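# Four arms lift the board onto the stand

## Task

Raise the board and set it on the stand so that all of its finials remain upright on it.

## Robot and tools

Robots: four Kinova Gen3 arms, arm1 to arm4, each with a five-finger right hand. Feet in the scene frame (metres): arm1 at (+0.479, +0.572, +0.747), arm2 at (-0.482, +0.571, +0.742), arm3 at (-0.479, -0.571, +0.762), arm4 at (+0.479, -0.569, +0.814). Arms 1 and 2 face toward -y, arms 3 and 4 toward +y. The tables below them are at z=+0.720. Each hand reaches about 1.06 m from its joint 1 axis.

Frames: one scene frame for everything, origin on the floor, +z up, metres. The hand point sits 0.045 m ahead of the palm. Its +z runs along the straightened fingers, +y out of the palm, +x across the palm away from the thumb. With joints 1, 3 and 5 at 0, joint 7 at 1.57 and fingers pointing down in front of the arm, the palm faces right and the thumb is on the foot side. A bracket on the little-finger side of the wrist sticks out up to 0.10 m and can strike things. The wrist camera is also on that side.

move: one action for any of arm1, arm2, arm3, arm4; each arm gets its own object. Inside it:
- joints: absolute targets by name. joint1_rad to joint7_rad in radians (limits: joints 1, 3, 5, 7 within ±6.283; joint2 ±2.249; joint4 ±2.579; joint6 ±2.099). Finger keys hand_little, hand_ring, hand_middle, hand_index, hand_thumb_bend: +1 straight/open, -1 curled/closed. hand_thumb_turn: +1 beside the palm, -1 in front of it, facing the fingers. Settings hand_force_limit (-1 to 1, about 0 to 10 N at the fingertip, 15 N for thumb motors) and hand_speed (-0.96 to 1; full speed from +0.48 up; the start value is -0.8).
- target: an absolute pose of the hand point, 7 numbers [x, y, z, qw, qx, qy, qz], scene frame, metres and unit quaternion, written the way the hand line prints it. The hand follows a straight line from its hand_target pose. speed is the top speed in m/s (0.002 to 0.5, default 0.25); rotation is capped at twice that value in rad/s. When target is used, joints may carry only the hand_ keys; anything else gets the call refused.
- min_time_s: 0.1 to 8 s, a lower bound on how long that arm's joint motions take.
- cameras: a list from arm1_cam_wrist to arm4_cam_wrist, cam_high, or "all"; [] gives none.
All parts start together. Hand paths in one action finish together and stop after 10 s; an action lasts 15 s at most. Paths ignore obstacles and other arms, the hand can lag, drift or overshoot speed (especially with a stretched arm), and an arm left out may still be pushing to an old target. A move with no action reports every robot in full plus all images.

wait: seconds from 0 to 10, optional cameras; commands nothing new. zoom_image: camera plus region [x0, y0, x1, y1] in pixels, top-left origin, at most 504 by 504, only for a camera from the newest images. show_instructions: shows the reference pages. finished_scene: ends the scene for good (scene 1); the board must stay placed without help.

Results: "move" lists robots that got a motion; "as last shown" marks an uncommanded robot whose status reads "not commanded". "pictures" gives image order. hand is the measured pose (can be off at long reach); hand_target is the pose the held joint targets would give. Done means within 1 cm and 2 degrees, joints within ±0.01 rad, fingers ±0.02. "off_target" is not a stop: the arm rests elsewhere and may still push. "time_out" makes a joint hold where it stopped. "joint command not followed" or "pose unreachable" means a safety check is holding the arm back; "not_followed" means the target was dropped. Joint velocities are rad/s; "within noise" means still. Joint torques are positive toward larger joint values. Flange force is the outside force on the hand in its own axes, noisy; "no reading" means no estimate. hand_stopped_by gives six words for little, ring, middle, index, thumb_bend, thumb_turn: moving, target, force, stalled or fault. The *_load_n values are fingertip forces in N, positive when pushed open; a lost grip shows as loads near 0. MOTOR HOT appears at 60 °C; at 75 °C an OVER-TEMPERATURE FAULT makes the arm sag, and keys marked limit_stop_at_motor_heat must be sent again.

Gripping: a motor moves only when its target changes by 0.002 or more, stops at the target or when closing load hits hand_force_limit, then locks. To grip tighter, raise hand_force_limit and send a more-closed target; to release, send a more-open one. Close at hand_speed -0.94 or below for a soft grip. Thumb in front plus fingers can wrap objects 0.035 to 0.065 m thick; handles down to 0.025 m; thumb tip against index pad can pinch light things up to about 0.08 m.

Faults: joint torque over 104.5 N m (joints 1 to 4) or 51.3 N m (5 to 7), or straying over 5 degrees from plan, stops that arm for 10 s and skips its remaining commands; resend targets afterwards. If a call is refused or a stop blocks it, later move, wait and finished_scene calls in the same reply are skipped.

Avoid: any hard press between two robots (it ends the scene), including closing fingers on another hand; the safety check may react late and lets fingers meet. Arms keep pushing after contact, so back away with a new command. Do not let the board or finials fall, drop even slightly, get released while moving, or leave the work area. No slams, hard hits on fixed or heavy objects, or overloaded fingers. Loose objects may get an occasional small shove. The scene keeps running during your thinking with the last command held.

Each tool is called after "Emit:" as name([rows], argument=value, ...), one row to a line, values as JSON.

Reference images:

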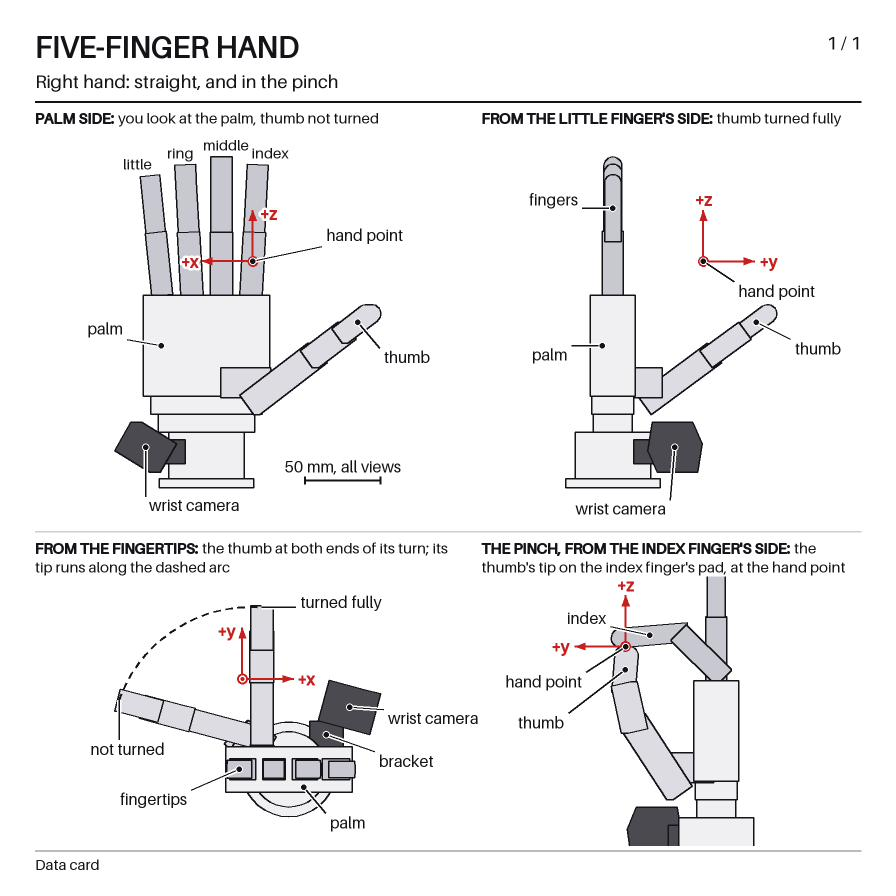

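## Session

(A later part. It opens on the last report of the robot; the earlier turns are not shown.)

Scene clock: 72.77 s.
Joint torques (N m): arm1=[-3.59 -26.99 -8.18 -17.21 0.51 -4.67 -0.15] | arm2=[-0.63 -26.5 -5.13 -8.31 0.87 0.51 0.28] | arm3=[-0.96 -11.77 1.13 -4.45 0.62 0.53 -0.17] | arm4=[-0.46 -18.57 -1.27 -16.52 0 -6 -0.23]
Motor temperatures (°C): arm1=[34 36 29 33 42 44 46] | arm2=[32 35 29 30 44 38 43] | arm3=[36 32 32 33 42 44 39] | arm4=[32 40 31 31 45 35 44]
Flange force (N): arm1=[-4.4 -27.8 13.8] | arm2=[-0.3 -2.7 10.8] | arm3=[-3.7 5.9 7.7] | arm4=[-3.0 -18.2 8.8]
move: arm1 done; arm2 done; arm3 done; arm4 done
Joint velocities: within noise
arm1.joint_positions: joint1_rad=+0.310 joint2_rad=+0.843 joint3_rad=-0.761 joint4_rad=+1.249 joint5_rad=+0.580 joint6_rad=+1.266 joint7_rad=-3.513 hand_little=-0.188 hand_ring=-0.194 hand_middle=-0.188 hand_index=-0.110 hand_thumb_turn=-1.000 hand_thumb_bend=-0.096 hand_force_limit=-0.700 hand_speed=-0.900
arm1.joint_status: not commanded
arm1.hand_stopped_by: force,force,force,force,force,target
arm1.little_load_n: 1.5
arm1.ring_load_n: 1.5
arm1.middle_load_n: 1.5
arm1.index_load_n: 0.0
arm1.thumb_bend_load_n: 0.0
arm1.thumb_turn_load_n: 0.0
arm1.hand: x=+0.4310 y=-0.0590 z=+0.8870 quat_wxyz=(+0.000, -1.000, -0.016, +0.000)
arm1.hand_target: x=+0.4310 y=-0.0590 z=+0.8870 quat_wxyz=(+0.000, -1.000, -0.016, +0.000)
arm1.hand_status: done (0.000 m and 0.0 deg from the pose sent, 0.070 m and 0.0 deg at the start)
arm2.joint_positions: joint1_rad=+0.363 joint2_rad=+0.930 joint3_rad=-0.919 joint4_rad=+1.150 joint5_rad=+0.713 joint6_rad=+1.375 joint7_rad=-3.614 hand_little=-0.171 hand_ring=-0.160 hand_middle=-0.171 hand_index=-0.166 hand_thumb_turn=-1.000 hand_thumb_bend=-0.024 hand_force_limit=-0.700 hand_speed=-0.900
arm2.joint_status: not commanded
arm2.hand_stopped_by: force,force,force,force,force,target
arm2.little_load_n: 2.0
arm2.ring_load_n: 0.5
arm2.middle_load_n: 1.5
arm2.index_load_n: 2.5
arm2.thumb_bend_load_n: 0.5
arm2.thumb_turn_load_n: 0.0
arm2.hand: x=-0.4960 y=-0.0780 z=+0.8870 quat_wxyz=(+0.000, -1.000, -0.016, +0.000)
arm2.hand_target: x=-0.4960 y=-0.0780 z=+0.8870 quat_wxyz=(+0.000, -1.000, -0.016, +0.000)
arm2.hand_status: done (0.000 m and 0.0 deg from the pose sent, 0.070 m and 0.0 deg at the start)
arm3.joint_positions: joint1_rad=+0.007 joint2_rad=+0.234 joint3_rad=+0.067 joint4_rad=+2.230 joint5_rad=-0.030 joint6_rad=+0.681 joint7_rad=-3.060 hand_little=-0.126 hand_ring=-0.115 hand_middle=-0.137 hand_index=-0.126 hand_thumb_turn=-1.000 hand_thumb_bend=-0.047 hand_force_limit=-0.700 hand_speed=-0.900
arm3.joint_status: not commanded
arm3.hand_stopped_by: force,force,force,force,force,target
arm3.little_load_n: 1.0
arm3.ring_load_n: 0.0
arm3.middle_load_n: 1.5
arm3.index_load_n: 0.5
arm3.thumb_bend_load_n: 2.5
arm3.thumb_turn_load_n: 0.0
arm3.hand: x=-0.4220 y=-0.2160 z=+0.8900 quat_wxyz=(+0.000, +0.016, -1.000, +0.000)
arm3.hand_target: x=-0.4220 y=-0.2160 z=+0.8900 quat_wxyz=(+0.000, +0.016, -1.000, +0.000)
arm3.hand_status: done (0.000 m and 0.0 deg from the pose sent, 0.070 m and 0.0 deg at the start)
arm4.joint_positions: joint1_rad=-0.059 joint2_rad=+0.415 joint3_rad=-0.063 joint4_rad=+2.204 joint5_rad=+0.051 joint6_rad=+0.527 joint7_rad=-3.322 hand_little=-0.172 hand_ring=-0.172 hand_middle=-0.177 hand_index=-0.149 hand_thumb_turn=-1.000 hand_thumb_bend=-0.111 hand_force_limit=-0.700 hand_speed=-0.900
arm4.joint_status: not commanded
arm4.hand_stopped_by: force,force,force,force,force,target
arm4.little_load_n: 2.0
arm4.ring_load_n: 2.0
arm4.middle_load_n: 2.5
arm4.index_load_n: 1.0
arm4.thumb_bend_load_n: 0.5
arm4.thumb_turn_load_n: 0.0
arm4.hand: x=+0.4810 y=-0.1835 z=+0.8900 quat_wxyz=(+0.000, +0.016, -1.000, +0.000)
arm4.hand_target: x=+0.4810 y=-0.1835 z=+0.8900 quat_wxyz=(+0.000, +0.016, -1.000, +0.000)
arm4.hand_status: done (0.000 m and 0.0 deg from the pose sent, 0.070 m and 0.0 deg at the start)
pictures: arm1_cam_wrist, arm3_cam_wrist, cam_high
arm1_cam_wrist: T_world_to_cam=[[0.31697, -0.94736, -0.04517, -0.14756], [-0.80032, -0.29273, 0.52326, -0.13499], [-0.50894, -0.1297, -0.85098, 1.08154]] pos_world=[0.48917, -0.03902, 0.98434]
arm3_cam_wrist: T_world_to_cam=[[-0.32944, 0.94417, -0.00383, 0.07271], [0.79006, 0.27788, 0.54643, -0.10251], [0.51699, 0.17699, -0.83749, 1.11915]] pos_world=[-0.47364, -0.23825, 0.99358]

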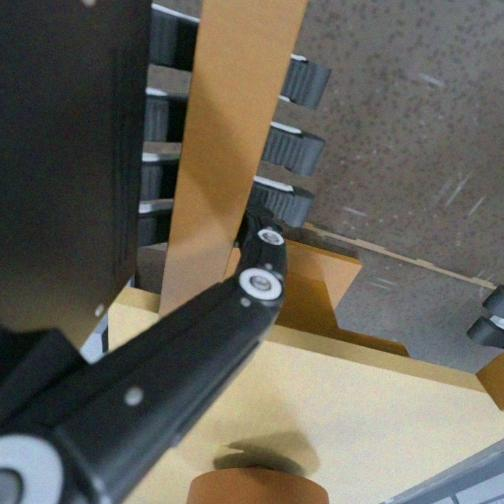

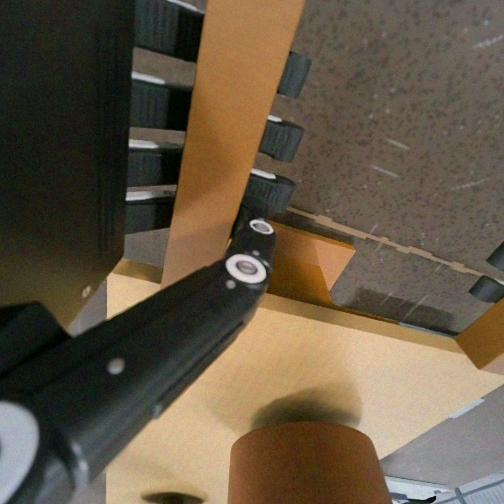

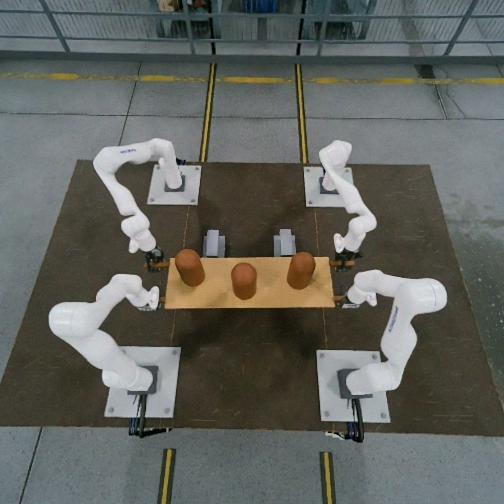

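Emit:
move(arm1={"target":[0.431,-0.059,0.872,0,0.99988,0.0157,0],"speed":0.02}, arm2={"target":[-0.496,-0.078,0.872,0,0.99988,0.0157,0],"speed":0.02}, arm3={"target":[-0.422,-0.216,0.875,0,-0.0157,0.99988,0],"speed":0.02}, arm4={"target":[0.481,-0.1835,0.875,0,-0.0157,0.99988,0],"speed":0.02}, cameras=["arm1_cam_wrist","arm2_cam_wrist","arm3_cam_wrist","arm4_cam_wrist"])

Emit:
zoom_image(camera="arm1_cam_wrist", region=[270, 200, 504, 400])

Scene clock: 75.13 s.
Joint torques (N m): arm1=[-0.8 -22.51 -4.71 -12.24 0.78 -1.48 -0.21] | arm2=[-1.72 -20.75 -4.28 -5.93 0.36 0.16 0.32] | arm3=[-1.23 -10.34 0.78 -3.9 0.48 0.02 -0.12] | arm4=[-0.94 -18.73 -1.94 -11.52 -0.41 -3.28 -0.13]
Motor temperatures (°C): arm1=[34 36 29 33 42 44 46] | arm2=[32 35 29 30 44 38 43] | arm3=[36 32 32 33 42 44 39] | arm4=[32 40 31 31 45 35 44]
Flange force (N): arm1=[-0.2 -19.2 6.6] | arm2=[-2.2 -3.9 0.6] | arm3=[-4.5 3.5 1.6] | arm4=[-3.5 -9.1 13.5]
move: arm1 done; arm2 done; arm3 done; arm4 done
Joint velocities: within noise
arm1.joint_positions: joint1_rad=+0.310 joint2_rad=+0.859 joint3_rad=-0.754 joint4_rad=+1.269 joint5_rad=+0.592 joint6_rad=+1.233 joint7_rad=-3.523 hand_little=-0.189 hand_ring=-0.194 hand_middle=-0.188 hand_index=-0.110 hand_thumb_turn=-1.000 hand_thumb_bend=-0.096 hand_force_limit=-0.700 hand_speed=-0.900
arm1.joint_status: not commanded
arm1.hand_stopped_by: force,force,force,force,force,target
arm1.little_load_n: 0.5
arm1.ring_load_n: 0.5
arm1.middle_load_n: 0.5
arm1.index_load_n: 0.0
arm1.thumb_bend_load_n: 0.0
arm1.thumb_turn_load_n: 0.0
arm1.hand: x=+0.4310 y=-0.0590 z=+0.8720 quat_wxyz=(+0.000, -1.000, -0.016, +0.000)
arm1.hand_target: x=+0.4310 y=-0.0590 z=+0.8720 quat_wxyz=(+0.000, -1.000, -0.016, +0.000)
arm1.hand_status: done (0.000 m and 0.0 deg from the pose sent, 0.015 m and 0.0 deg at the start)
arm2.joint_positions: joint1_rad=+0.365 joint2_rad=+0.946 joint3_rad=-0.913 joint4_rad=+1.172 joint5_rad=+0.725 joint6_rad=+1.344 joint7_rad=-3.625 hand_little=-0.172 hand_ring=-0.160 hand_middle=-0.171 hand_index=-0.166 hand_thumb_turn=-1.000 hand_thumb_bend=-0.024 hand_force_limit=-0.700 hand_speed=-0.900
arm2.joint_status: not commanded
arm2.hand_stopped_by: force,force,force,force,force,target
arm2.little_load_n: 0.0
arm2.ring_load_n: 0.0
arm2.middle_load_n: 0.0
arm2.index_load_n: 0.0
arm2.thumb_bend_load_n: 0.5
arm2.thumb_turn_load_n: 0.0
arm2.hand: x=-0.4961 y=-0.0780 z=+0.8720 quat_wxyz=(+0.000, -1.000, -0.016, +0.000)
arm2.hand_target: x=-0.4960 y=-0.0780 z=+0.8720 quat_wxyz=(+0.000, -1.000, -0.016, +0.000)
arm2.hand_status: done (0.000 m and 0.0 deg from the pose sent, 0.015 m and 0.0 deg at the start)
arm3.joint_positions: joint1_rad=+0.011 joint2_rad=+0.270 joint3_rad=+0.064 joint4_rad=+2.253 joint5_rad=-0.036 joint6_rad=+0.622 joint7_rad=-3.055 hand_little=-0.126 hand_ring=-0.115 hand_middle=-0.137 hand_index=-0.126 hand_thumb_turn=-1.000 hand_thumb_bend=-0.047 hand_force_limit=-0.700 hand_speed=-0.900
arm3.joint_status: not commanded
arm3.hand_stopped_by: force,force,force,force,force,target
arm3.little_load_n: 0.5
arm3.ring_load_n: 0.0
arm3.middle_load_n: 1.0
arm3.index_load_n: 0.5
arm3.thumb_bend_load_n: 2.0
arm3.thumb_turn_load_n: 0.0
arm3.hand: x=-0.4220 y=-0.2160 z=+0.8750 quat_wxyz=(+0.000, +0.016, -1.000, +0.000)
arm3.hand_target: x=-0.4220 y=-0.2160 z=+0.8750 quat_wxyz=(+0.000, +0.016, -1.000, +0.000)
arm3.hand_status: done (0.000 m and 0.0 deg from the pose sent, 0.015 m and 0.0 deg at the start)
arm4.joint_positions: joint1_rad=-0.063 joint2_rad=+0.454 joint3_rad=-0.058 joint4_rad=+2.219 joint5_rad=+0.057 joint6_rad=+0.473 joint7_rad=-3.328 hand_little=-0.172 hand_ring=-0.172 hand_middle=-0.177 hand_index=-0.149 hand_thumb_turn=-1.000 hand_thumb_bend=-0.111 hand_force_limit=-0.700 hand_speed=-0.900
arm4.joint_status: not commanded
arm4.hand_stopped_by: force,force,force,force,force,target
arm4.little_load_n: 2.0
arm4.ring_load_n: 1.5
arm4.middle_load_n: 2.0
arm4.index_load_n: 1.0
arm4.thumb_bend_load_n: 1.0
arm4.thumb_turn_load_n: 0.0
arm4.hand: x=+0.4810 y=-0.1835 z=+0.8750 quat_wxyz=(+0.000, +0.016, -1.000, +0.000)
arm4.hand_target: x=+0.4810 y=-0.1835 z=+0.8750 quat_wxyz=(+0.000, +0.016, -1.000, +0.000)
arm4.hand_status: done (0.000 m and 0.0 deg from the pose sent, 0.015 m and 0.0 deg at the start)
arm1_cam_wrist: T_world_to_cam=[[0.31702, -0.94735, -0.04509, -0.14843], [-0.80031, -0.29272, 0.52328, -0.1272], [-0.50893, -0.1298, -0.85096, 1.06875]] pos_world=[0.48917, -0.03912, 0.96934]
arm2_cam_wrist: T_world_to_cam=[[0.29968, -0.95385, 0.01892, 0.06183], [-0.80755, -0.24306, 0.53738, -0.89459], [-0.50799, -0.17632, -0.84313, 0.58028]] pos_world=[-0.44618, -0.05615, 0.96882]
arm3_cam_wrist: T_world_to_cam=[[-0.32946, 0.94416, -0.00381, 0.07262], [0.7901, 0.2779, 0.54637, -0.09423], [0.51692, 0.177, -0.83754, 1.1066]] pos_world=[-0.47364, -0.23825, 0.97858]
arm4_cam_wrist: T_world_to_cam=[[-0.29294, 0.95561, 0.03145, 0.29033], [0.83271, 0.23883, 0.49955, -0.78819], [0.46987, 0.17253, -0.86571, 0.67876]] pos_world=[0.42245, -0.20631, 0.97222]

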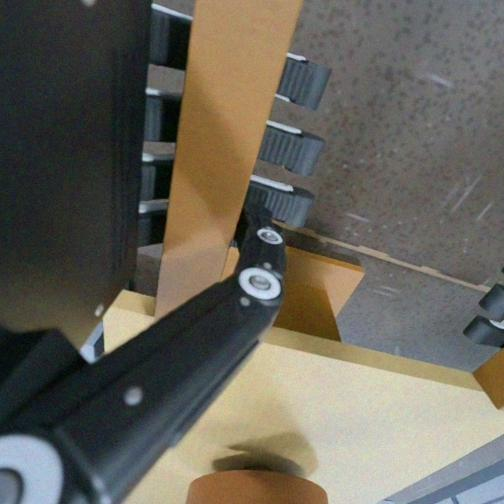

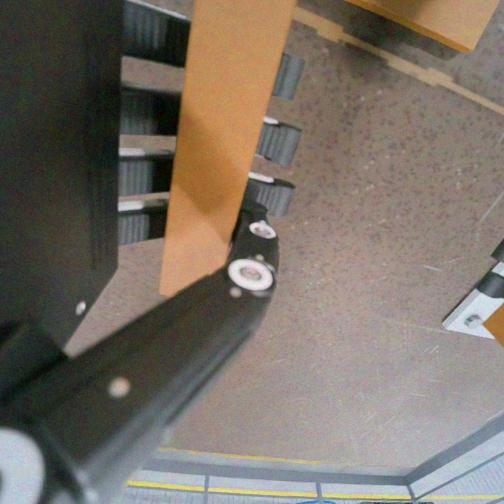

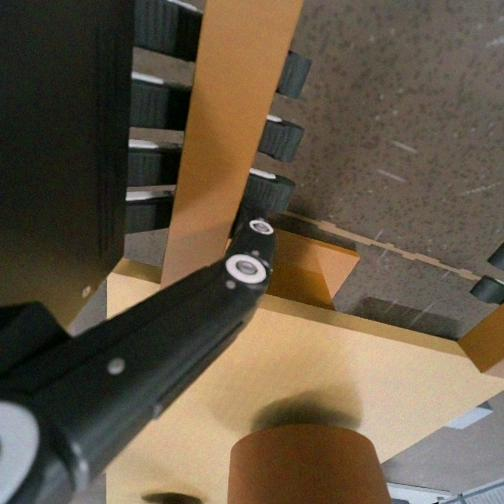

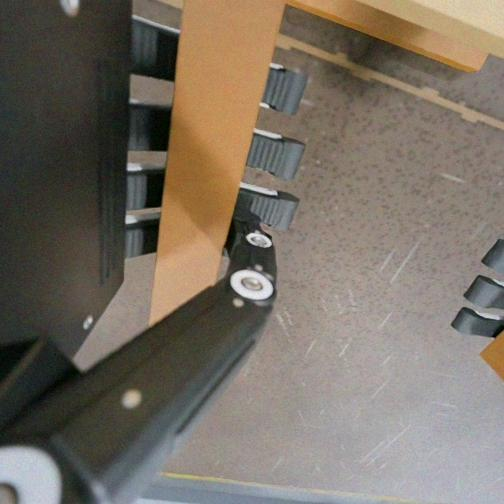

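Scaled by 2.154 from the camera's image (finer frame: 720x720).

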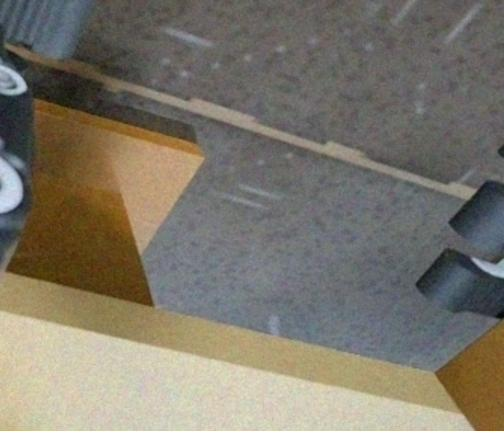

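Emit:
move(arm3={"target":[-0.422,-0.216,0.872,0,-0.0157,0.99988,0],"speed":0.01}, arm4={"target":[0.481,-0.1835,0.871,0,-0.0157,0.99988,0],"speed":0.01}, cameras=["cam_high","arm3_cam_wrist","arm4_cam_wrist"])

Emit:
zoom_image(camera="cam_high", region=[110, 200, 390, 380])

Scene clock: 76.63 s.
Joint torques (N m): arm1=[-0.34 -28.55 -6.05 -14.31 0.68 -0.96 -0.21] | arm2=[-1.73 -20.96 -4.37 -6.07 0.33 0.08 0.33] | arm3=[-1.32 -9.13 0.72 -2.52 0.5 0.42 -0.08] | arm4=[0.64 -13.74 0.04 -6.48 0.19 -1.44 -0.22]
Motor temperatures (°C): arm1=[34 36 29 33 41 44 46] | arm2=[32 35 29 30 44 38 43] | arm3=[36 31 32 33 42 44 39] | arm4=[32 40 31 31 45 35 44]
Flange force (N): arm1=[0.5 -16.6 18.0] | arm2=[-2.2 -4.1 1.0] | arm3=[-4.8 4.5 -1.8] | arm4=[1.3 -4.4 1.5]
move: arm3 done; arm4 done
Joint velocities: within noise
arm1, arm2: as last shown
arm1.joint_positions: joint1_rad=+0.310 joint2_rad=+0.859 joint3_rad=-0.753 joint4_rad=+1.269 joint5_rad=+0.592 joint6_rad=+1.233 joint7_rad=-3.523 hand_little=-0.189 hand_ring=-0.194 hand_middle=-0.188 hand_index=-0.110 hand_thumb_turn=-1.000 hand_thumb_bend=-0.096 hand_force_limit=-0.700 hand_speed=-0.900
arm1.little_load_n: 1.0
arm1.ring_load_n: 1.5
arm1.middle_load_n: 1.0
arm2.thumb_bend_load_n: 0.0
arm2.hand: x=-0.4960 y=-0.0780 z=+0.8720 quat_wxyz=(+0.000, -1.000, -0.016, +0.000)
arm3.joint_positions: joint1_rad=+0.011 joint2_rad=+0.277 joint3_rad=+0.063 joint4_rad=+2.257 joint5_rad=-0.037 joint6_rad=+0.611 joint7_rad=-3.054 hand_little=-0.127 hand_ring=-0.115 hand_middle=-0.138 hand_index=-0.127 hand_thumb_turn=-1.000 hand_thumb_bend=-0.048 hand_force_limit=-0.700 hand_speed=-0.900
arm3.joint_status: not commanded
arm3.hand_stopped_by: force,force,force,force,force,target
arm3.little_load_n: 0.0
arm3.ring_load_n: 0.0
arm3.middle_load_n: 0.0
arm3.index_load_n: 0.0
arm3.thumb_bend_load_n: 1.5
arm3.thumb_turn_load_n: 0.0
arm3.hand: x=-0.4220 y=-0.2160 z=+0.8720 quat_wxyz=(+0.000, +0.016, -1.000, +0.000)
arm3.hand_target: x=-0.4220 y=-0.2160 z=+0.8720 quat_wxyz=(+0.000, +0.016, -1.000, +0.000)
arm3.hand_status: done (0.000 m and 0.0 deg from the pose sent, 0.003 m and 0.0 deg at the start)
arm4.joint_positions: joint1_rad=-0.064 joint2_rad=+0.465 joint3_rad=-0.057 joint4_rad=+2.223 joint5_rad=+0.059 joint6_rad=+0.458 joint7_rad=-3.329 hand_little=-0.172 hand_ring=-0.172 hand_middle=-0.177 hand_index=-0.149 hand_thumb_turn=-1.000 hand_thumb_bend=-0.111 hand_force_limit=-0.700 hand_speed=-0.900
arm4.joint_status: not commanded
arm4.hand_stopped_by: force,force,force,force,force,target
arm4.little_load_n: 0.5
arm4.ring_load_n: 0.5
arm4.middle_load_n: 0.5
arm4.index_load_n: 0.5
arm4.thumb_bend_load_n: 0.0
arm4.thumb_turn_load_n: 0.0
arm4.hand: x=+0.4810 y=-0.1835 z=+0.8710 quat_wxyz=(+0.000, +0.016, -1.000, +0.000)
arm4.hand_target: x=+0.4810 y=-0.1835 z=+0.8710 quat_wxyz=(+0.000, +0.016, -1.000, +0.000)
arm4.hand_status: done (0.000 m and 0.0 deg from the pose sent, 0.004 m and 0.0 deg at the start)
pictures: arm3_cam_wrist, arm4_cam_wrist, cam_high
arm3_cam_wrist: T_world_to_cam=[[-0.32953, 0.94414, -0.00386, 0.07262], [0.79007, 0.27799, 0.54637, -0.09258], [0.51692, 0.177, -0.83754, 1.10409]] pos_world=[-0.47364, -0.23825, 0.97558]
arm4_cam_wrist: T_world_to_cam=[[-0.29302, 0.95559, 0.0314, 0.29053], [0.83268, 0.23892, 0.49956, -0.78611], [0.46987, 0.17253, -0.86571, 0.67521]] pos_world=[0.42245, -0.20631, 0.96812]

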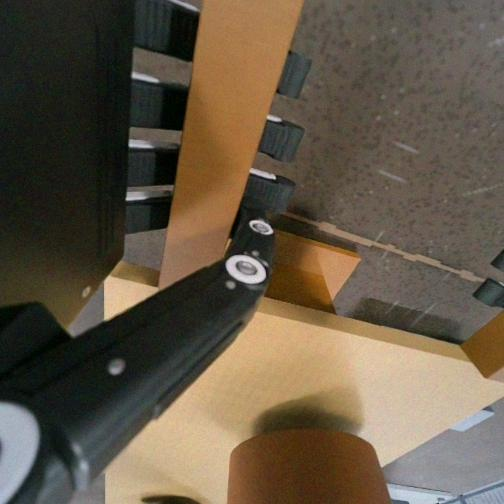

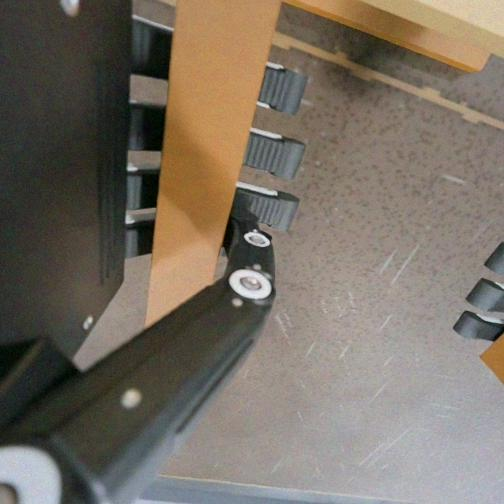

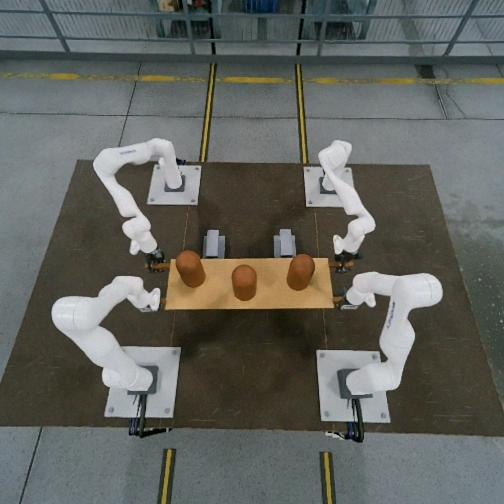

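Scaled by 1.800 from the camera's image (finer frame: 720x720).

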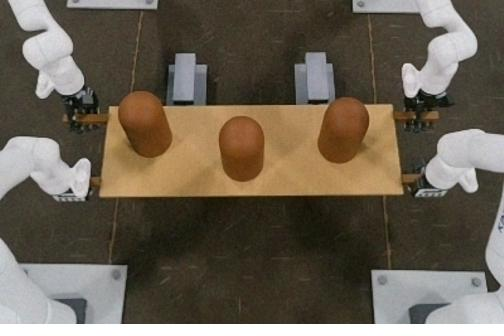

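Emit:
move(arm1={"target":[0.431,-0.059,0.869,0,0.99988,0.0157,0],"speed":0.01}, cameras=["arm1_cam_wrist","arm2_cam_wrist"])

Scene clock: 78.30 s.
Joint torques (N m): arm1=[-0.64 -20.41 -4.1 -8.65 -0.08 0.59 -0.1] | arm2=[-1.72 -20.94 -4.35 -5.91 0.28 0.25 0.33] | arm3=[-1.41 -9.28 0.61 -2.8 0.48 0.29 -0.05] | arm4=[0.45 -14.06 -0.27 -5.95 0.09 -1 -0.26]
Motor temperatures (°C): arm1=[34 36 29 33 41 44 46] | arm2=[32 35 29 30 44 38 43] | arm3=[36 31 32 33 42 44 39] | arm4=[32 40 31 31 45 35 44]
Flange force (N): arm1=[-0.3 -11.6 4.5] | arm2=[-2.1 -3.6 1.1] | arm3=[-5.0 4.1 -1.5] | arm4=[0.7 -3.1 3.5]
move: arm1 done
Joint velocities: within noise
arm1.joint_positions: joint1_rad=+0.310 joint2_rad=+0.863 joint3_rad=-0.752 joint4_rad=+1.273 joint5_rad=+0.594 joint6_rad=+1.227 joint7_rad=-3.525 hand_little=-0.189 hand_ring=-0.194 hand_middle=-0.188 hand_index=-0.110 hand_thumb_turn=-1.000 hand_thumb_bend=-0.096 hand_force_limit=-0.700 hand_speed=-0.900
arm1.joint_status: not commanded
arm1.hand_stopped_by: force,force,force,force,force,target
arm1.little_load_n: 0.0
arm1.ring_load_n: 0.0
arm1.middle_load_n: 0.0
arm1.index_load_n: 0.0
arm1.thumb_bend_load_n: 0.0
arm1.thumb_turn_load_n: 0.0
arm1.hand: x=+0.4310 y=-0.0590 z=+0.8690 quat_wxyz=(+0.000, -1.000, -0.016, +0.000)
arm1.hand_target: x=+0.4310 y=-0.0590 z=+0.8690 quat_wxyz=(+0.000, -1.000, -0.016, +0.000)
arm1.hand_status: done (0.000 m and 0.0 deg from the pose sent, 0.003 m and 0.0 deg at the start)
arm2, arm3, arm4: as last shown
arm2.thumb_bend_load_n: 1.0
arm3.thumb_bend_load_n: 1.0
arm1_cam_wrist: T_world_to_cam=[[0.31697, -0.94736, -0.04517, -0.14837], [-0.80032, -0.29272, 0.52326, -0.12557], [-0.50894, -0.1297, -0.85098, 1.06623]] pos_world=[0.48917, -0.03902, 0.96634]
arm2_cam_wrist: T_world_to_cam=[[0.29976, -0.95383, 0.01887, 0.06188], [-0.80752, -0.24315, 0.53738, -0.8945], [-0.50799, -0.17632, -0.84313, 0.58033]] pos_world=[-0.44609, -0.05615, 0.96882]

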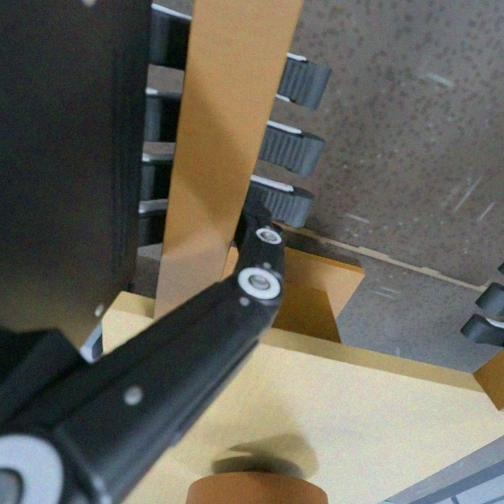

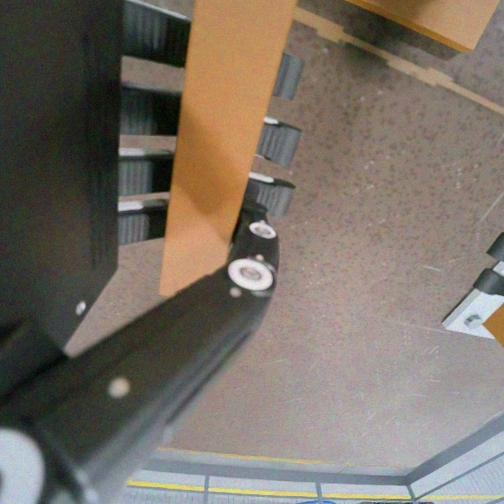

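Emit:
move(arm1={"joints":{"hand_thumb_bend":0.7,"hand_speed":-0.8}}, arm2={"joints":{"hand_thumb_bend":0.7,"hand_speed":-0.8}}, arm3={"joints":{"hand_thumb_bend":0.7,"hand_speed":-0.8}}, arm4={"joints":{"hand_thumb_bend":0.7,"hand_speed":-0.8}})

Emit:
move(arm1={"joints":{"hand_little":1,"hand_ring":1,"hand_middle":1,"hand_index":1,"hand_speed":-0.88}}, arm2={"joints":{"hand_little":1,"hand_ring":1,"hand_middle":1,"hand_index":1,"hand_speed":-0.88}}, arm3={"joints":{"hand_little":1,"hand_ring":1,"hand_middle":1,"hand_index":1,"hand_speed":-0.88}}, arm4={"joints":{"hand_little":1,"hand_ring":1,"hand_middle":1,"hand_index":1,"hand_speed":-0.88}}, cameras=["all"])

Emit:
zoom_image(camera="cam_high", region=[110, 200, 390, 380])

Scene clock: 82.83 s.
Joint torques (N m): arm1=[-0.7 -20.41 -4.09 -8.6 -0.05 0.55 -0.1] | arm2=[-1.84 -21 -4.43 -6.19 0.42 -0.02 0.34] | arm3=[-1.41 -9.59 0.6 -3.46 0.52 -0.03 -0.05] | arm4=[0.35 -14.06 -0.33 -5.97 0.05 -1 -0.24]
Motor temperatures (°C): arm1=[34 36 29 33 41 44 46] | arm2=[32 35 29 30 44 38 43] | arm3=[36 31 32 33 42 44 39] | arm4=[32 40 31 31 45 35 44]
Flange force (N): arm1=[-0.4 -11.4 4.3] | arm2=[-2.3 -4.5 1.0] | arm3=[-4.9 3.1 -1.1] | arm4=[0.4 -3.1 3.6]
move: arm1 done; arm2 done; arm3 done; arm4 done
Joint velocities: within noise
arm1.joint_positions: joint1_rad=+0.310 joint2_rad=+0.863 joint3_rad=-0.752 joint4_rad=+1.273 joint5_rad=+0.594 joint6_rad=+1.227 joint7_rad=-3.525 hand_little=-0.189 hand_ring=-0.194 hand_middle=-0.188 hand_index=-0.110 hand_thumb_turn=-1.000 hand_thumb_bend=+0.700 hand_force_limit=-0.700 hand_speed=-0.800
arm1.joint_status: all done
arm1.hand_stopped_by: force,force,force,force,target,target
arm1.little_load_n: 0.5
arm1.ring_load_n: 0.0
arm1.middle_load_n: 0.0
arm1.index_load_n: 0.0
arm1.thumb_bend_load_n: 0.0
arm1.thumb_turn_load_n: 0.0
arm1.hand: x=+0.4310 y=-0.0590 z=+0.8690 quat_wxyz=(+0.000, -1.000, -0.016, +0.000)
arm1.hand_target: x=+0.4310 y=-0.0590 z=+0.8690 quat_wxyz=(+0.000, -1.000, -0.016, +0.000)
arm1.hand_status: not commanded
arm2.joint_positions: joint1_rad=+0.365 joint2_rad=+0.946 joint3_rad=-0.913 joint4_rad=+1.172 joint5_rad=+0.725 joint6_rad=+1.344 joint7_rad=-3.625 hand_little=-0.172 hand_ring=-0.160 hand_middle=-0.171 hand_index=-0.166 hand_thumb_turn=-1.000 hand_thumb_bend=+0.700 hand_force_limit=-0.700 hand_speed=-0.800
arm2.joint_status: all done
arm2.hand_stopped_by: force,force,force,force,target,target
arm2.little_load_n: 0.0
arm2.ring_load_n: 0.0
arm2.middle_load_n: 0.0
arm2.index_load_n: 0.0
arm2.thumb_bend_load_n: 0.0
arm2.thumb_turn_load_n: 0.0
arm2.hand: x=-0.4960 y=-0.0780 z=+0.8720 quat_wxyz=(+0.000, -1.000, -0.016, +0.000)
arm2.hand_target: x=-0.4960 y=-0.0780 z=+0.8720 quat_wxyz=(+0.000, -1.000, -0.016, +0.000)
arm2.hand_status: not commanded
arm3.joint_positions: joint1_rad=+0.011 joint2_rad=+0.277 joint3_rad=+0.063 joint4_rad=+2.257 joint5_rad=-0.037 joint6_rad=+0.611 joint7_rad=-3.054 hand_little=-0.127 hand_ring=-0.115 hand_middle=-0.138 hand_index=-0.127 hand_thumb_turn=-1.000 hand_thumb_bend=+0.700 hand_force_limit=-0.700 hand_speed=-0.800
arm3.joint_status: all done
arm3.hand_stopped_by: force,force,force,force,target,target
arm3.little_load_n: 0.0
arm3.ring_load_n: 0.0
arm3.middle_load_n: 0.0
arm3.index_load_n: 0.5
arm3.thumb_bend_load_n: 0.0
arm3.thumb_turn_load_n: 0.0
arm3.hand: x=-0.4220 y=-0.2160 z=+0.8720 quat_wxyz=(+0.000, +0.016, -1.000, +0.000)
arm3.hand_target: x=-0.4220 y=-0.2160 z=+0.8720 quat_wxyz=(+0.000, +0.016, -1.000, +0.000)
arm3.hand_status: not commanded
arm4.joint_positions: joint1_rad=-0.064 joint2_rad=+0.465 joint3_rad=-0.057 joint4_rad=+2.223 joint5_rad=+0.059 joint6_rad=+0.459 joint7_rad=-3.329 hand_little=-0.172 hand_ring=-0.172 hand_middle=-0.177 hand_index=-0.149 hand_thumb_turn=-1.000 hand_thumb_bend=+0.700 hand_force_limit=-0.700 hand_speed=-0.800
arm4.joint_status: all done
arm4.hand_stopped_by: force,force,force,force,target,target
arm4.little_load_n: 0.5
arm4.ring_load_n: 0.5
arm4.middle_load_n: 0.5
arm4.index_load_n: 0.0
arm4.thumb_bend_load_n: 0.0
arm4.thumb_turn_load_n: 0.0
arm4.hand: x=+0.4810 y=-0.1835 z=+0.8710 quat_wxyz=(+0.000, +0.016, -1.000, +0.000)
arm4.hand_target: x=+0.4810 y=-0.1835 z=+0.8710 quat_wxyz=(+0.000, +0.016, -1.000, +0.000)
arm4.hand_status: not commanded
pictures: none

Scene clock: 86.90 s.
Joint torques (N m): arm1=[-0.62 -20.33 -4.1 -8.61 -0.02 0.58 -0.11] | arm2=[-1.75 -20.96 -4.44 -6.12 0.42 0.02 0.3] | arm3=[-1.44 -9.55 0.58 -3.41 0.48 -0.01 -0.03] | arm4=[0.34 -12.4 -0.39 -3.62 0.03 0.06 -0.22]
Motor temperatures (°C): arm1=[34 37 29 33 41 44 46] | arm2=[32 36 29 30 44 38 43] | arm3=[36 31 32 33 42 44 39] | arm4=[32 40 30 31 45 35 44]
Flange force (N): arm1=[-0.2 -11.5 4.3] | arm2=[-2.2 -4.1 0.9] | arm3=[-4.9 3.1 -1.2] | arm4=[0.6 0.1 0.8]
move: arm1 done; arm2 done; arm3 done; arm4 done
Joint velocities: within noise
arm1.joint_positions: joint1_rad=+0.310 joint2_rad=+0.863 joint3_rad=-0.752 joint4_rad=+1.273 joint5_rad=+0.594 joint6_rad=+1.227 joint7_rad=-3.525 hand_little=+1.000 hand_ring=+1.000 hand_middle=+1.000 hand_index=+1.000 hand_thumb_turn=-1.000 hand_thumb_bend=+0.700 hand_force_limit=-0.700 hand_speed=-0.880
arm1.joint_status: all done
arm1.hand_stopped_by: target,target,target,target,target,target
arm1.little_load_n: 0.0
arm1.ring_load_n: 0.0
arm1.middle_load_n: -0.5
arm1.index_load_n: 0.0
arm1.thumb_bend_load_n: 0.0
arm1.thumb_turn_load_n: 0.0
arm1.hand: x=+0.4310 y=-0.0590 z=+0.8690 quat_wxyz=(+0.000, -1.000, -0.016, +0.000)
arm1.hand_target: x=+0.4310 y=-0.0590 z=+0.8690 quat_wxyz=(+0.000, -1.000, -0.016, +0.000)
arm1.hand_status: not commanded
arm2.joint_positions: joint1_rad=+0.365 joint2_rad=+0.946 joint3_rad=-0.913 joint4_rad=+1.172 joint5_rad=+0.725 joint6_rad=+1.344 joint7_rad=-3.625 hand_little=+1.000 hand_ring=+1.000 hand_middle=+1.000 hand_index=+1.000 hand_thumb_turn=-1.000 hand_thumb_bend=+0.700 hand_force_limit=-0.700 hand_speed=-0.880
arm2.joint_status: all done
arm2.hand_stopped_by: target,target,target,target,target,target
arm2.little_load_n: 0.0
arm2.ring_load_n: 0.0
arm2.middle_load_n: 0.0
arm2.index_load_n: 0.0
arm2.thumb_bend_load_n: 0.0
arm2.thumb_turn_load_n: 0.0
arm2.hand: x=-0.4960 y=-0.0780 z=+0.8720 quat_wxyz=(+0.000, -1.000, -0.016, +0.000)
arm2.hand_target: x=-0.4960 y=-0.0780 z=+0.8720 quat_wxyz=(+0.000, -1.000, -0.016, +0.000)
arm2.hand_status: not commanded
arm3.joint_positions: joint1_rad=+0.011 joint2_rad=+0.277 joint3_rad=+0.063 joint4_rad=+2.257 joint5_rad=-0.037 joint6_rad=+0.611 joint7_rad=-3.054 hand_little=+1.000 hand_ring=+1.000 hand_middle=+1.000 hand_index=+1.000 hand_thumb_turn=-1.000 hand_thumb_bend=+0.700 hand_force_limit=-0.700 hand_speed=-0.880
arm3.joint_status: all done
arm3.hand_stopped_by: target,target,target,target,target,target
arm3.little_load_n: 0.0
arm3.ring_load_n: 0.0
arm3.middle_load_n: 0.0
arm3.index_load_n: 0.0
arm3.thumb_bend_load_n: 0.0
arm3.thumb_turn_load_n: 0.0
arm3.hand: x=-0.4220 y=-0.2160 z=+0.8720 quat_wxyz=(+0.000, +0.016, -1.000, +0.000)
arm3.hand_target: x=-0.4220 y=-0.2160 z=+0.8720 quat_wxyz=(+0.000, +0.016, -1.000, +0.000)
arm3.hand_status: not commanded
arm4.joint_positions: joint1_rad=-0.064 joint2_rad=+0.465 joint3_rad=-0.057 joint4_rad=+2.223 joint5_rad=+0.059 joint6_rad=+0.459 joint7_rad=-3.329 hand_little=+1.000 hand_ring=+1.000 hand_middle=+1.000 hand_index=+1.000 hand_thumb_turn=-1.000 hand_thumb_bend=+0.700 hand_force_limit=-0.700 hand_speed=-0.880
arm4.joint_status: all done
arm4.hand_stopped_by: target,target,target,target,target,target
arm4.little_load_n: 0.0
arm4.ring_load_n: 0.0
arm4.middle_load_n: 0.0
arm4.index_load_n: 0.0
arm4.thumb_bend_load_n: 0.0
arm4.thumb_turn_load_n: 0.0
arm4.hand: x=+0.4810 y=-0.1835 z=+0.8710 quat_wxyz=(+0.000, +0.016, -1.000, +0.000)
arm4.hand_target: x=+0.4810 y=-0.1835 z=+0.8710 quat_wxyz=(+0.000, +0.016, -1.000, +0.000)
arm4.hand_status: not commanded
pictures: arm1_cam_wrist, arm2_cam_wrist, arm3_cam_wrist, arm4_cam_wrist, cam_high
arm1_cam_wrist: T_world_to_cam=[[0.31697, -0.94736, -0.04517, -0.14837], [-0.80032, -0.29272, 0.52326, -0.12557], [-0.50894, -0.1297, -0.85098, 1.06623]] pos_world=[0.48917, -0.03902, 0.96634]
arm2_cam_wrist: T_world_to_cam=[[0.29968, -0.95385, 0.01892, 0.0618], [-0.80755, -0.24306, 0.53738, -0.89451], [-0.50799, -0.17632, -0.84313, 0.58033]] pos_world=[-0.44609, -0.05615, 0.96882]
arm3_cam_wrist: T_world_to_cam=[[-0.32953, 0.94414, -0.00386, 0.07262], [0.79007, 0.27799, 0.54637, -0.09258], [0.51692, 0.177, -0.83754, 1.10409]] pos_world=[-0.47364, -0.23825, 0.97558]
arm4_cam_wrist: T_world_to_cam=[[-0.29302, 0.95559, 0.0314, 0.29053], [0.83268, 0.23892, 0.49956, -0.78616], [0.46987, 0.17253, -0.86571, 0.6753]] pos_world=[0.42245, -0.20631, 0.96822]

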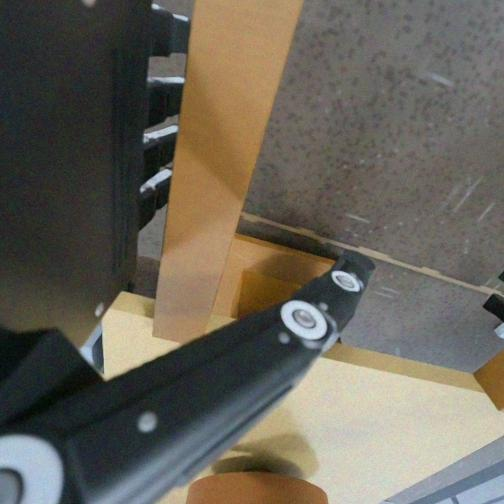

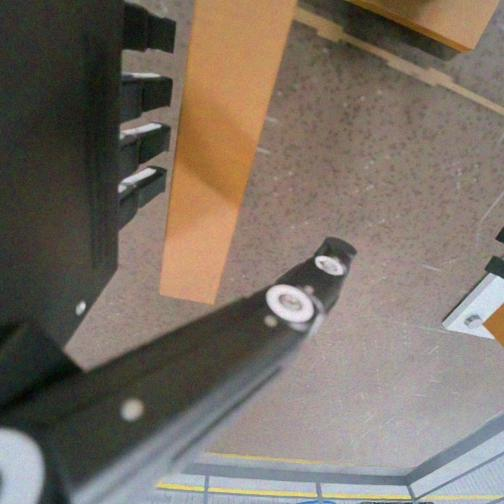

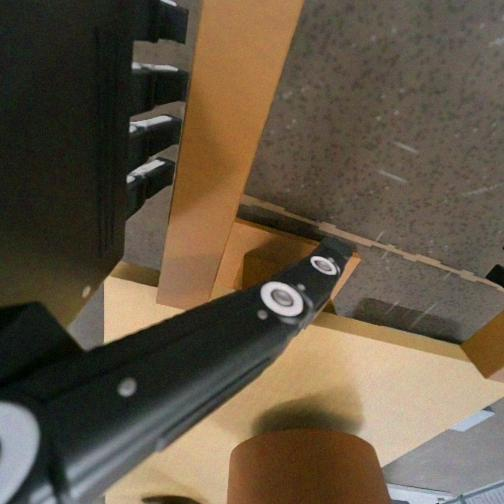

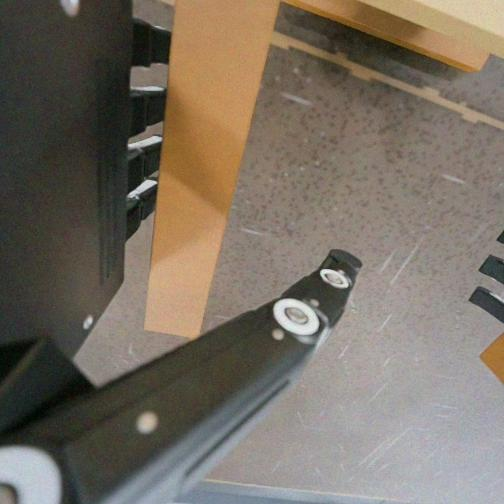

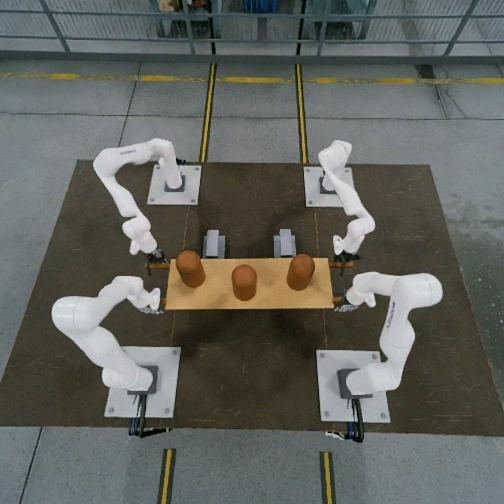

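Scaled by 1.800 from the camera's image (finer frame: 720x720).

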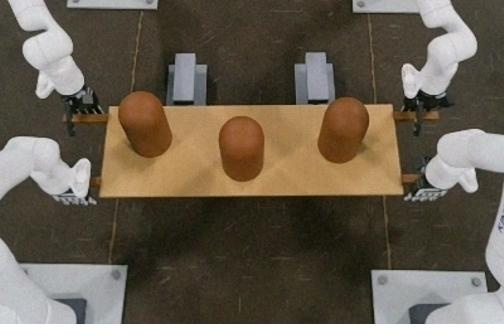

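Emit:
move(arm1={"target":[0.431,-0.057,0.985,0,0.99988,0.0157,0],"speed":0.06}, arm2={"target":[-0.496,-0.078,0.985,0,0.99988,0.0157,0],"speed":0.06}, arm3={"target":[-0.422,-0.216,0.985,0,-0.0157,0.99988,0],"speed":0.06}, arm4={"target":[0.481,-0.1835,0.985,0,-0.0157,0.99988,0],"speed":0.06}, cameras=["all"])

Scene clock: 89.77 s.
Joint torques (N m): arm1=[-0.67 -19.82 -3.65 -9.33 -0.08 0.57 -0.1] | arm2=[-1.78 -20.66 -3.63 -6.65 0.43 0 0.33] | arm3=[-1.42 -7.79 0.46 -5.71 0.49 -0.01 -0.02] | arm4=[0.36 -10.54 -0.44 -6.32 0.01 0.02 -0.26]
Motor temperatures (°C): arm1=[34 37 29 33 41 44 46] | arm2=[32 36 29 30 44 38 43] | arm3=[36 31 32 33 42 44 39] | arm4=[32 40 30 31 45 35 44]
Flange force (N): arm1=[-0.3 -12.4 7.2] | arm2=[-2.2 -5.7 2.3] | arm3=[-2.7 2.7 -2.5] | arm4=[-0.3 0.5 0.6]
move: arm1 done; arm2 done; arm3 done; arm4 done
Joint velocities: within noise
arm1.joint_positions: joint1_rad=+0.294 joint2_rad=+0.753 joint3_rad=-0.791 joint4_rad=+1.076 joint5_rad=+0.520 joint6_rad=+1.495 joint7_rad=-3.450 hand_little=+1.000 hand_ring=+1.000 hand_middle=+1.000 hand_index=+1.000 hand_thumb_turn=-1.000 hand_thumb_bend=+0.700 hand_force_limit=-0.700 hand_speed=-0.880
arm1.joint_status: not commanded
arm1.hand_stopped_by: target,target,target,target,target,target
arm1.little_load_n: 0.0
arm1.ring_load_n: 0.0
arm1.middle_load_n: 0.0
arm1.index_load_n: 0.0
arm1.thumb_bend_load_n: 0.0
arm1.thumb_turn_load_n: 0.0
arm1.hand: x=+0.4310 y=-0.0570 z=+0.9851 quat_wxyz=(+0.000, -1.000, -0.016, +0.000)
arm1.hand_target: x=+0.4310 y=-0.0570 z=+0.9850 quat_wxyz=(+0.000, -1.000, -0.016, +0.000)
arm1.hand_status: done (0.000 m and 0.0 deg from the pose sent, 0.116 m and 0.0 deg at the start)
arm2.joint_positions: joint1_rad=+0.326 joint2_rad=+0.846 joint3_rad=-0.946 joint4_rad=+0.955 joint5_rad=+0.659 joint6_rad=+1.600 joint7_rad=-3.539 hand_little=+1.000 hand_ring=+1.000 hand_middle=+1.000 hand_index=+1.000 hand_thumb_turn=-1.000 hand_thumb_bend=+0.700 hand_force_limit=-0.700 hand_speed=-0.880
arm2.joint_status: not commanded
arm2.hand_stopped_by: target,target,target,target,target,target
arm2.little_load_n: -0.5
arm2.ring_load_n: 0.0
arm2.middle_load_n: 0.0
arm2.index_load_n: 0.0
arm2.thumb_bend_load_n: 0.0
arm2.thumb_turn_load_n: 0.0
arm2.hand: x=-0.4960 y=-0.0780 z=+0.9851 quat_wxyz=(+0.000, -1.000, -0.016, +0.000)
arm2.hand_target: x=-0.4960 y=-0.0780 z=+0.9850 quat_wxyz=(+0.000, -1.000, -0.016, +0.000)
arm2.hand_status: done (0.000 m and 0.0 deg from the pose sent, 0.113 m and 0.0 deg at the start)
arm3.joint_positions: joint1_rad=-0.005 joint2_rad=+0.058 joint3_rad=+0.073 joint4_rad=+2.048 joint5_rad=-0.009 joint6_rad=+1.038 joint7_rad=-3.082 hand_little=+1.000 hand_ring=+1.000 hand_middle=+1.000 hand_index=+1.000 hand_thumb_turn=-1.000 hand_thumb_bend=+0.700 hand_force_limit=-0.700 hand_speed=-0.880
arm3.joint_status: not commanded
arm3.hand_stopped_by: target,target,target,target,target,target
arm3.little_load_n: 0.0
arm3.ring_load_n: 0.0
arm3.middle_load_n: 0.0
arm3.index_load_n: 0.0
arm3.thumb_bend_load_n: 0.0
arm3.thumb_turn_load_n: 0.0
arm3.hand: x=-0.4220 y=-0.2160 z=+0.9850 quat_wxyz=(+0.000, +0.016, -1.000, +0.000)
arm3.hand_target: x=-0.4220 y=-0.2160 z=+0.9850 quat_wxyz=(+0.000, +0.016, -1.000, +0.000)
arm3.hand_status: done (0.000 m and 0.0 deg from the pose sent, 0.113 m and 0.0 deg at the start)
arm4.joint_positions: joint1_rad=-0.047 joint2_rad=+0.210 joint3_rad=-0.072 joint4_rad=+2.067 joint5_rad=+0.020 joint6_rad=+0.868 joint7_rad=-3.292 hand_little=+1.000 hand_ring=+1.000 hand_middle=+1.000 hand_index=+1.000 hand_thumb_turn=-1.000 hand_thumb_bend=+0.700 hand_force_limit=-0.700 hand_speed=-0.880
arm4.joint_status: not commanded
arm4.hand_stopped_by: target,target,target,target,target,target
arm4.little_load_n: 0.0
arm4.ring_load_n: 0.0
arm4.middle_load_n: 0.0
arm4.index_load_n: 0.0
arm4.thumb_bend_load_n: 0.0
arm4.thumb_turn_load_n: 0.0
arm4.hand: x=+0.4810 y=-0.1835 z=+0.9850 quat_wxyz=(+0.000, +0.016, -1.000, +0.000)
arm4.hand_target: x=+0.4810 y=-0.1835 z=+0.9850 quat_wxyz=(+0.000, +0.016, -1.000, +0.000)
arm4.hand_status: done (0.000 m and 0.0 deg from the pose sent, 0.114 m and 0.0 deg at the start)
pictures: arm1_cam_wrist, arm2_cam_wrist, arm3_cam_wrist, arm4_cam_wrist, cam_high
arm1_cam_wrist: T_world_to_cam=[[0.31702, -0.94735, -0.04509, -0.14134], [-0.80031, -0.29272, 0.52328, -0.18577], [-0.50893, -0.1298, -0.85096, 1.16527]] pos_world=[0.48917, -0.03702, 1.08244]
arm2_cam_wrist: T_world_to_cam=[[0.29965, -0.95386, 0.01905, 0.0595], [-0.80757, -0.24296, 0.5374, -0.95531], [-0.50798, -0.17641, -0.84311, 0.67567]] pos_world=[-0.44609, -0.05615, 1.08192]
arm3_cam_wrist: T_world_to_cam=[[-0.32946, 0.94416, -0.00381, 0.07304], [0.7901, 0.2779, 0.54637, -0.15433], [0.51692, 0.177, -0.83754, 1.19873]] pos_world=[-0.47364, -0.23825, 1.08858]
arm4_cam_wrist: T_world_to_cam=[[-0.29294, 0.95561, 0.03145, 0.28687], [0.83271, 0.23883, 0.49955, -0.84309], [0.46987, 0.17253, -0.86571, 0.7739]] pos_world=[0.42245, -0.20631, 1.08212]

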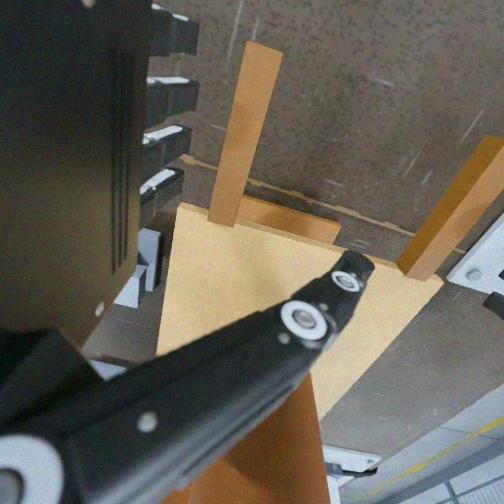

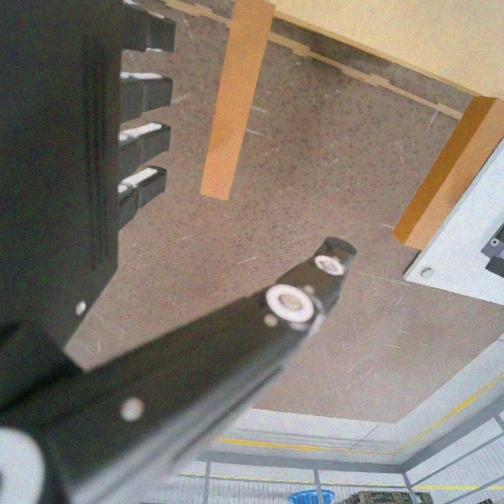

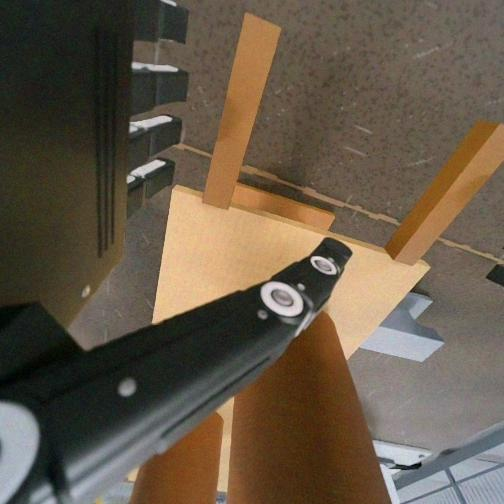

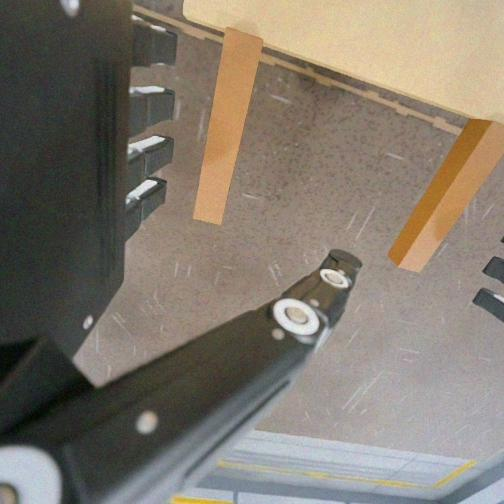

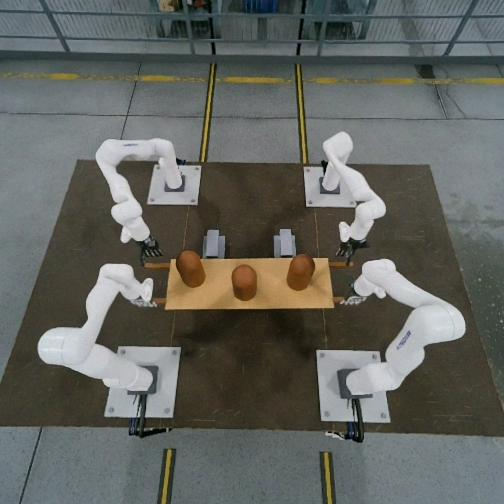

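Clear of the handles, and the board and finials are stable on the stand.

Emit:
finished_scene()

The scene is finished: the task was done.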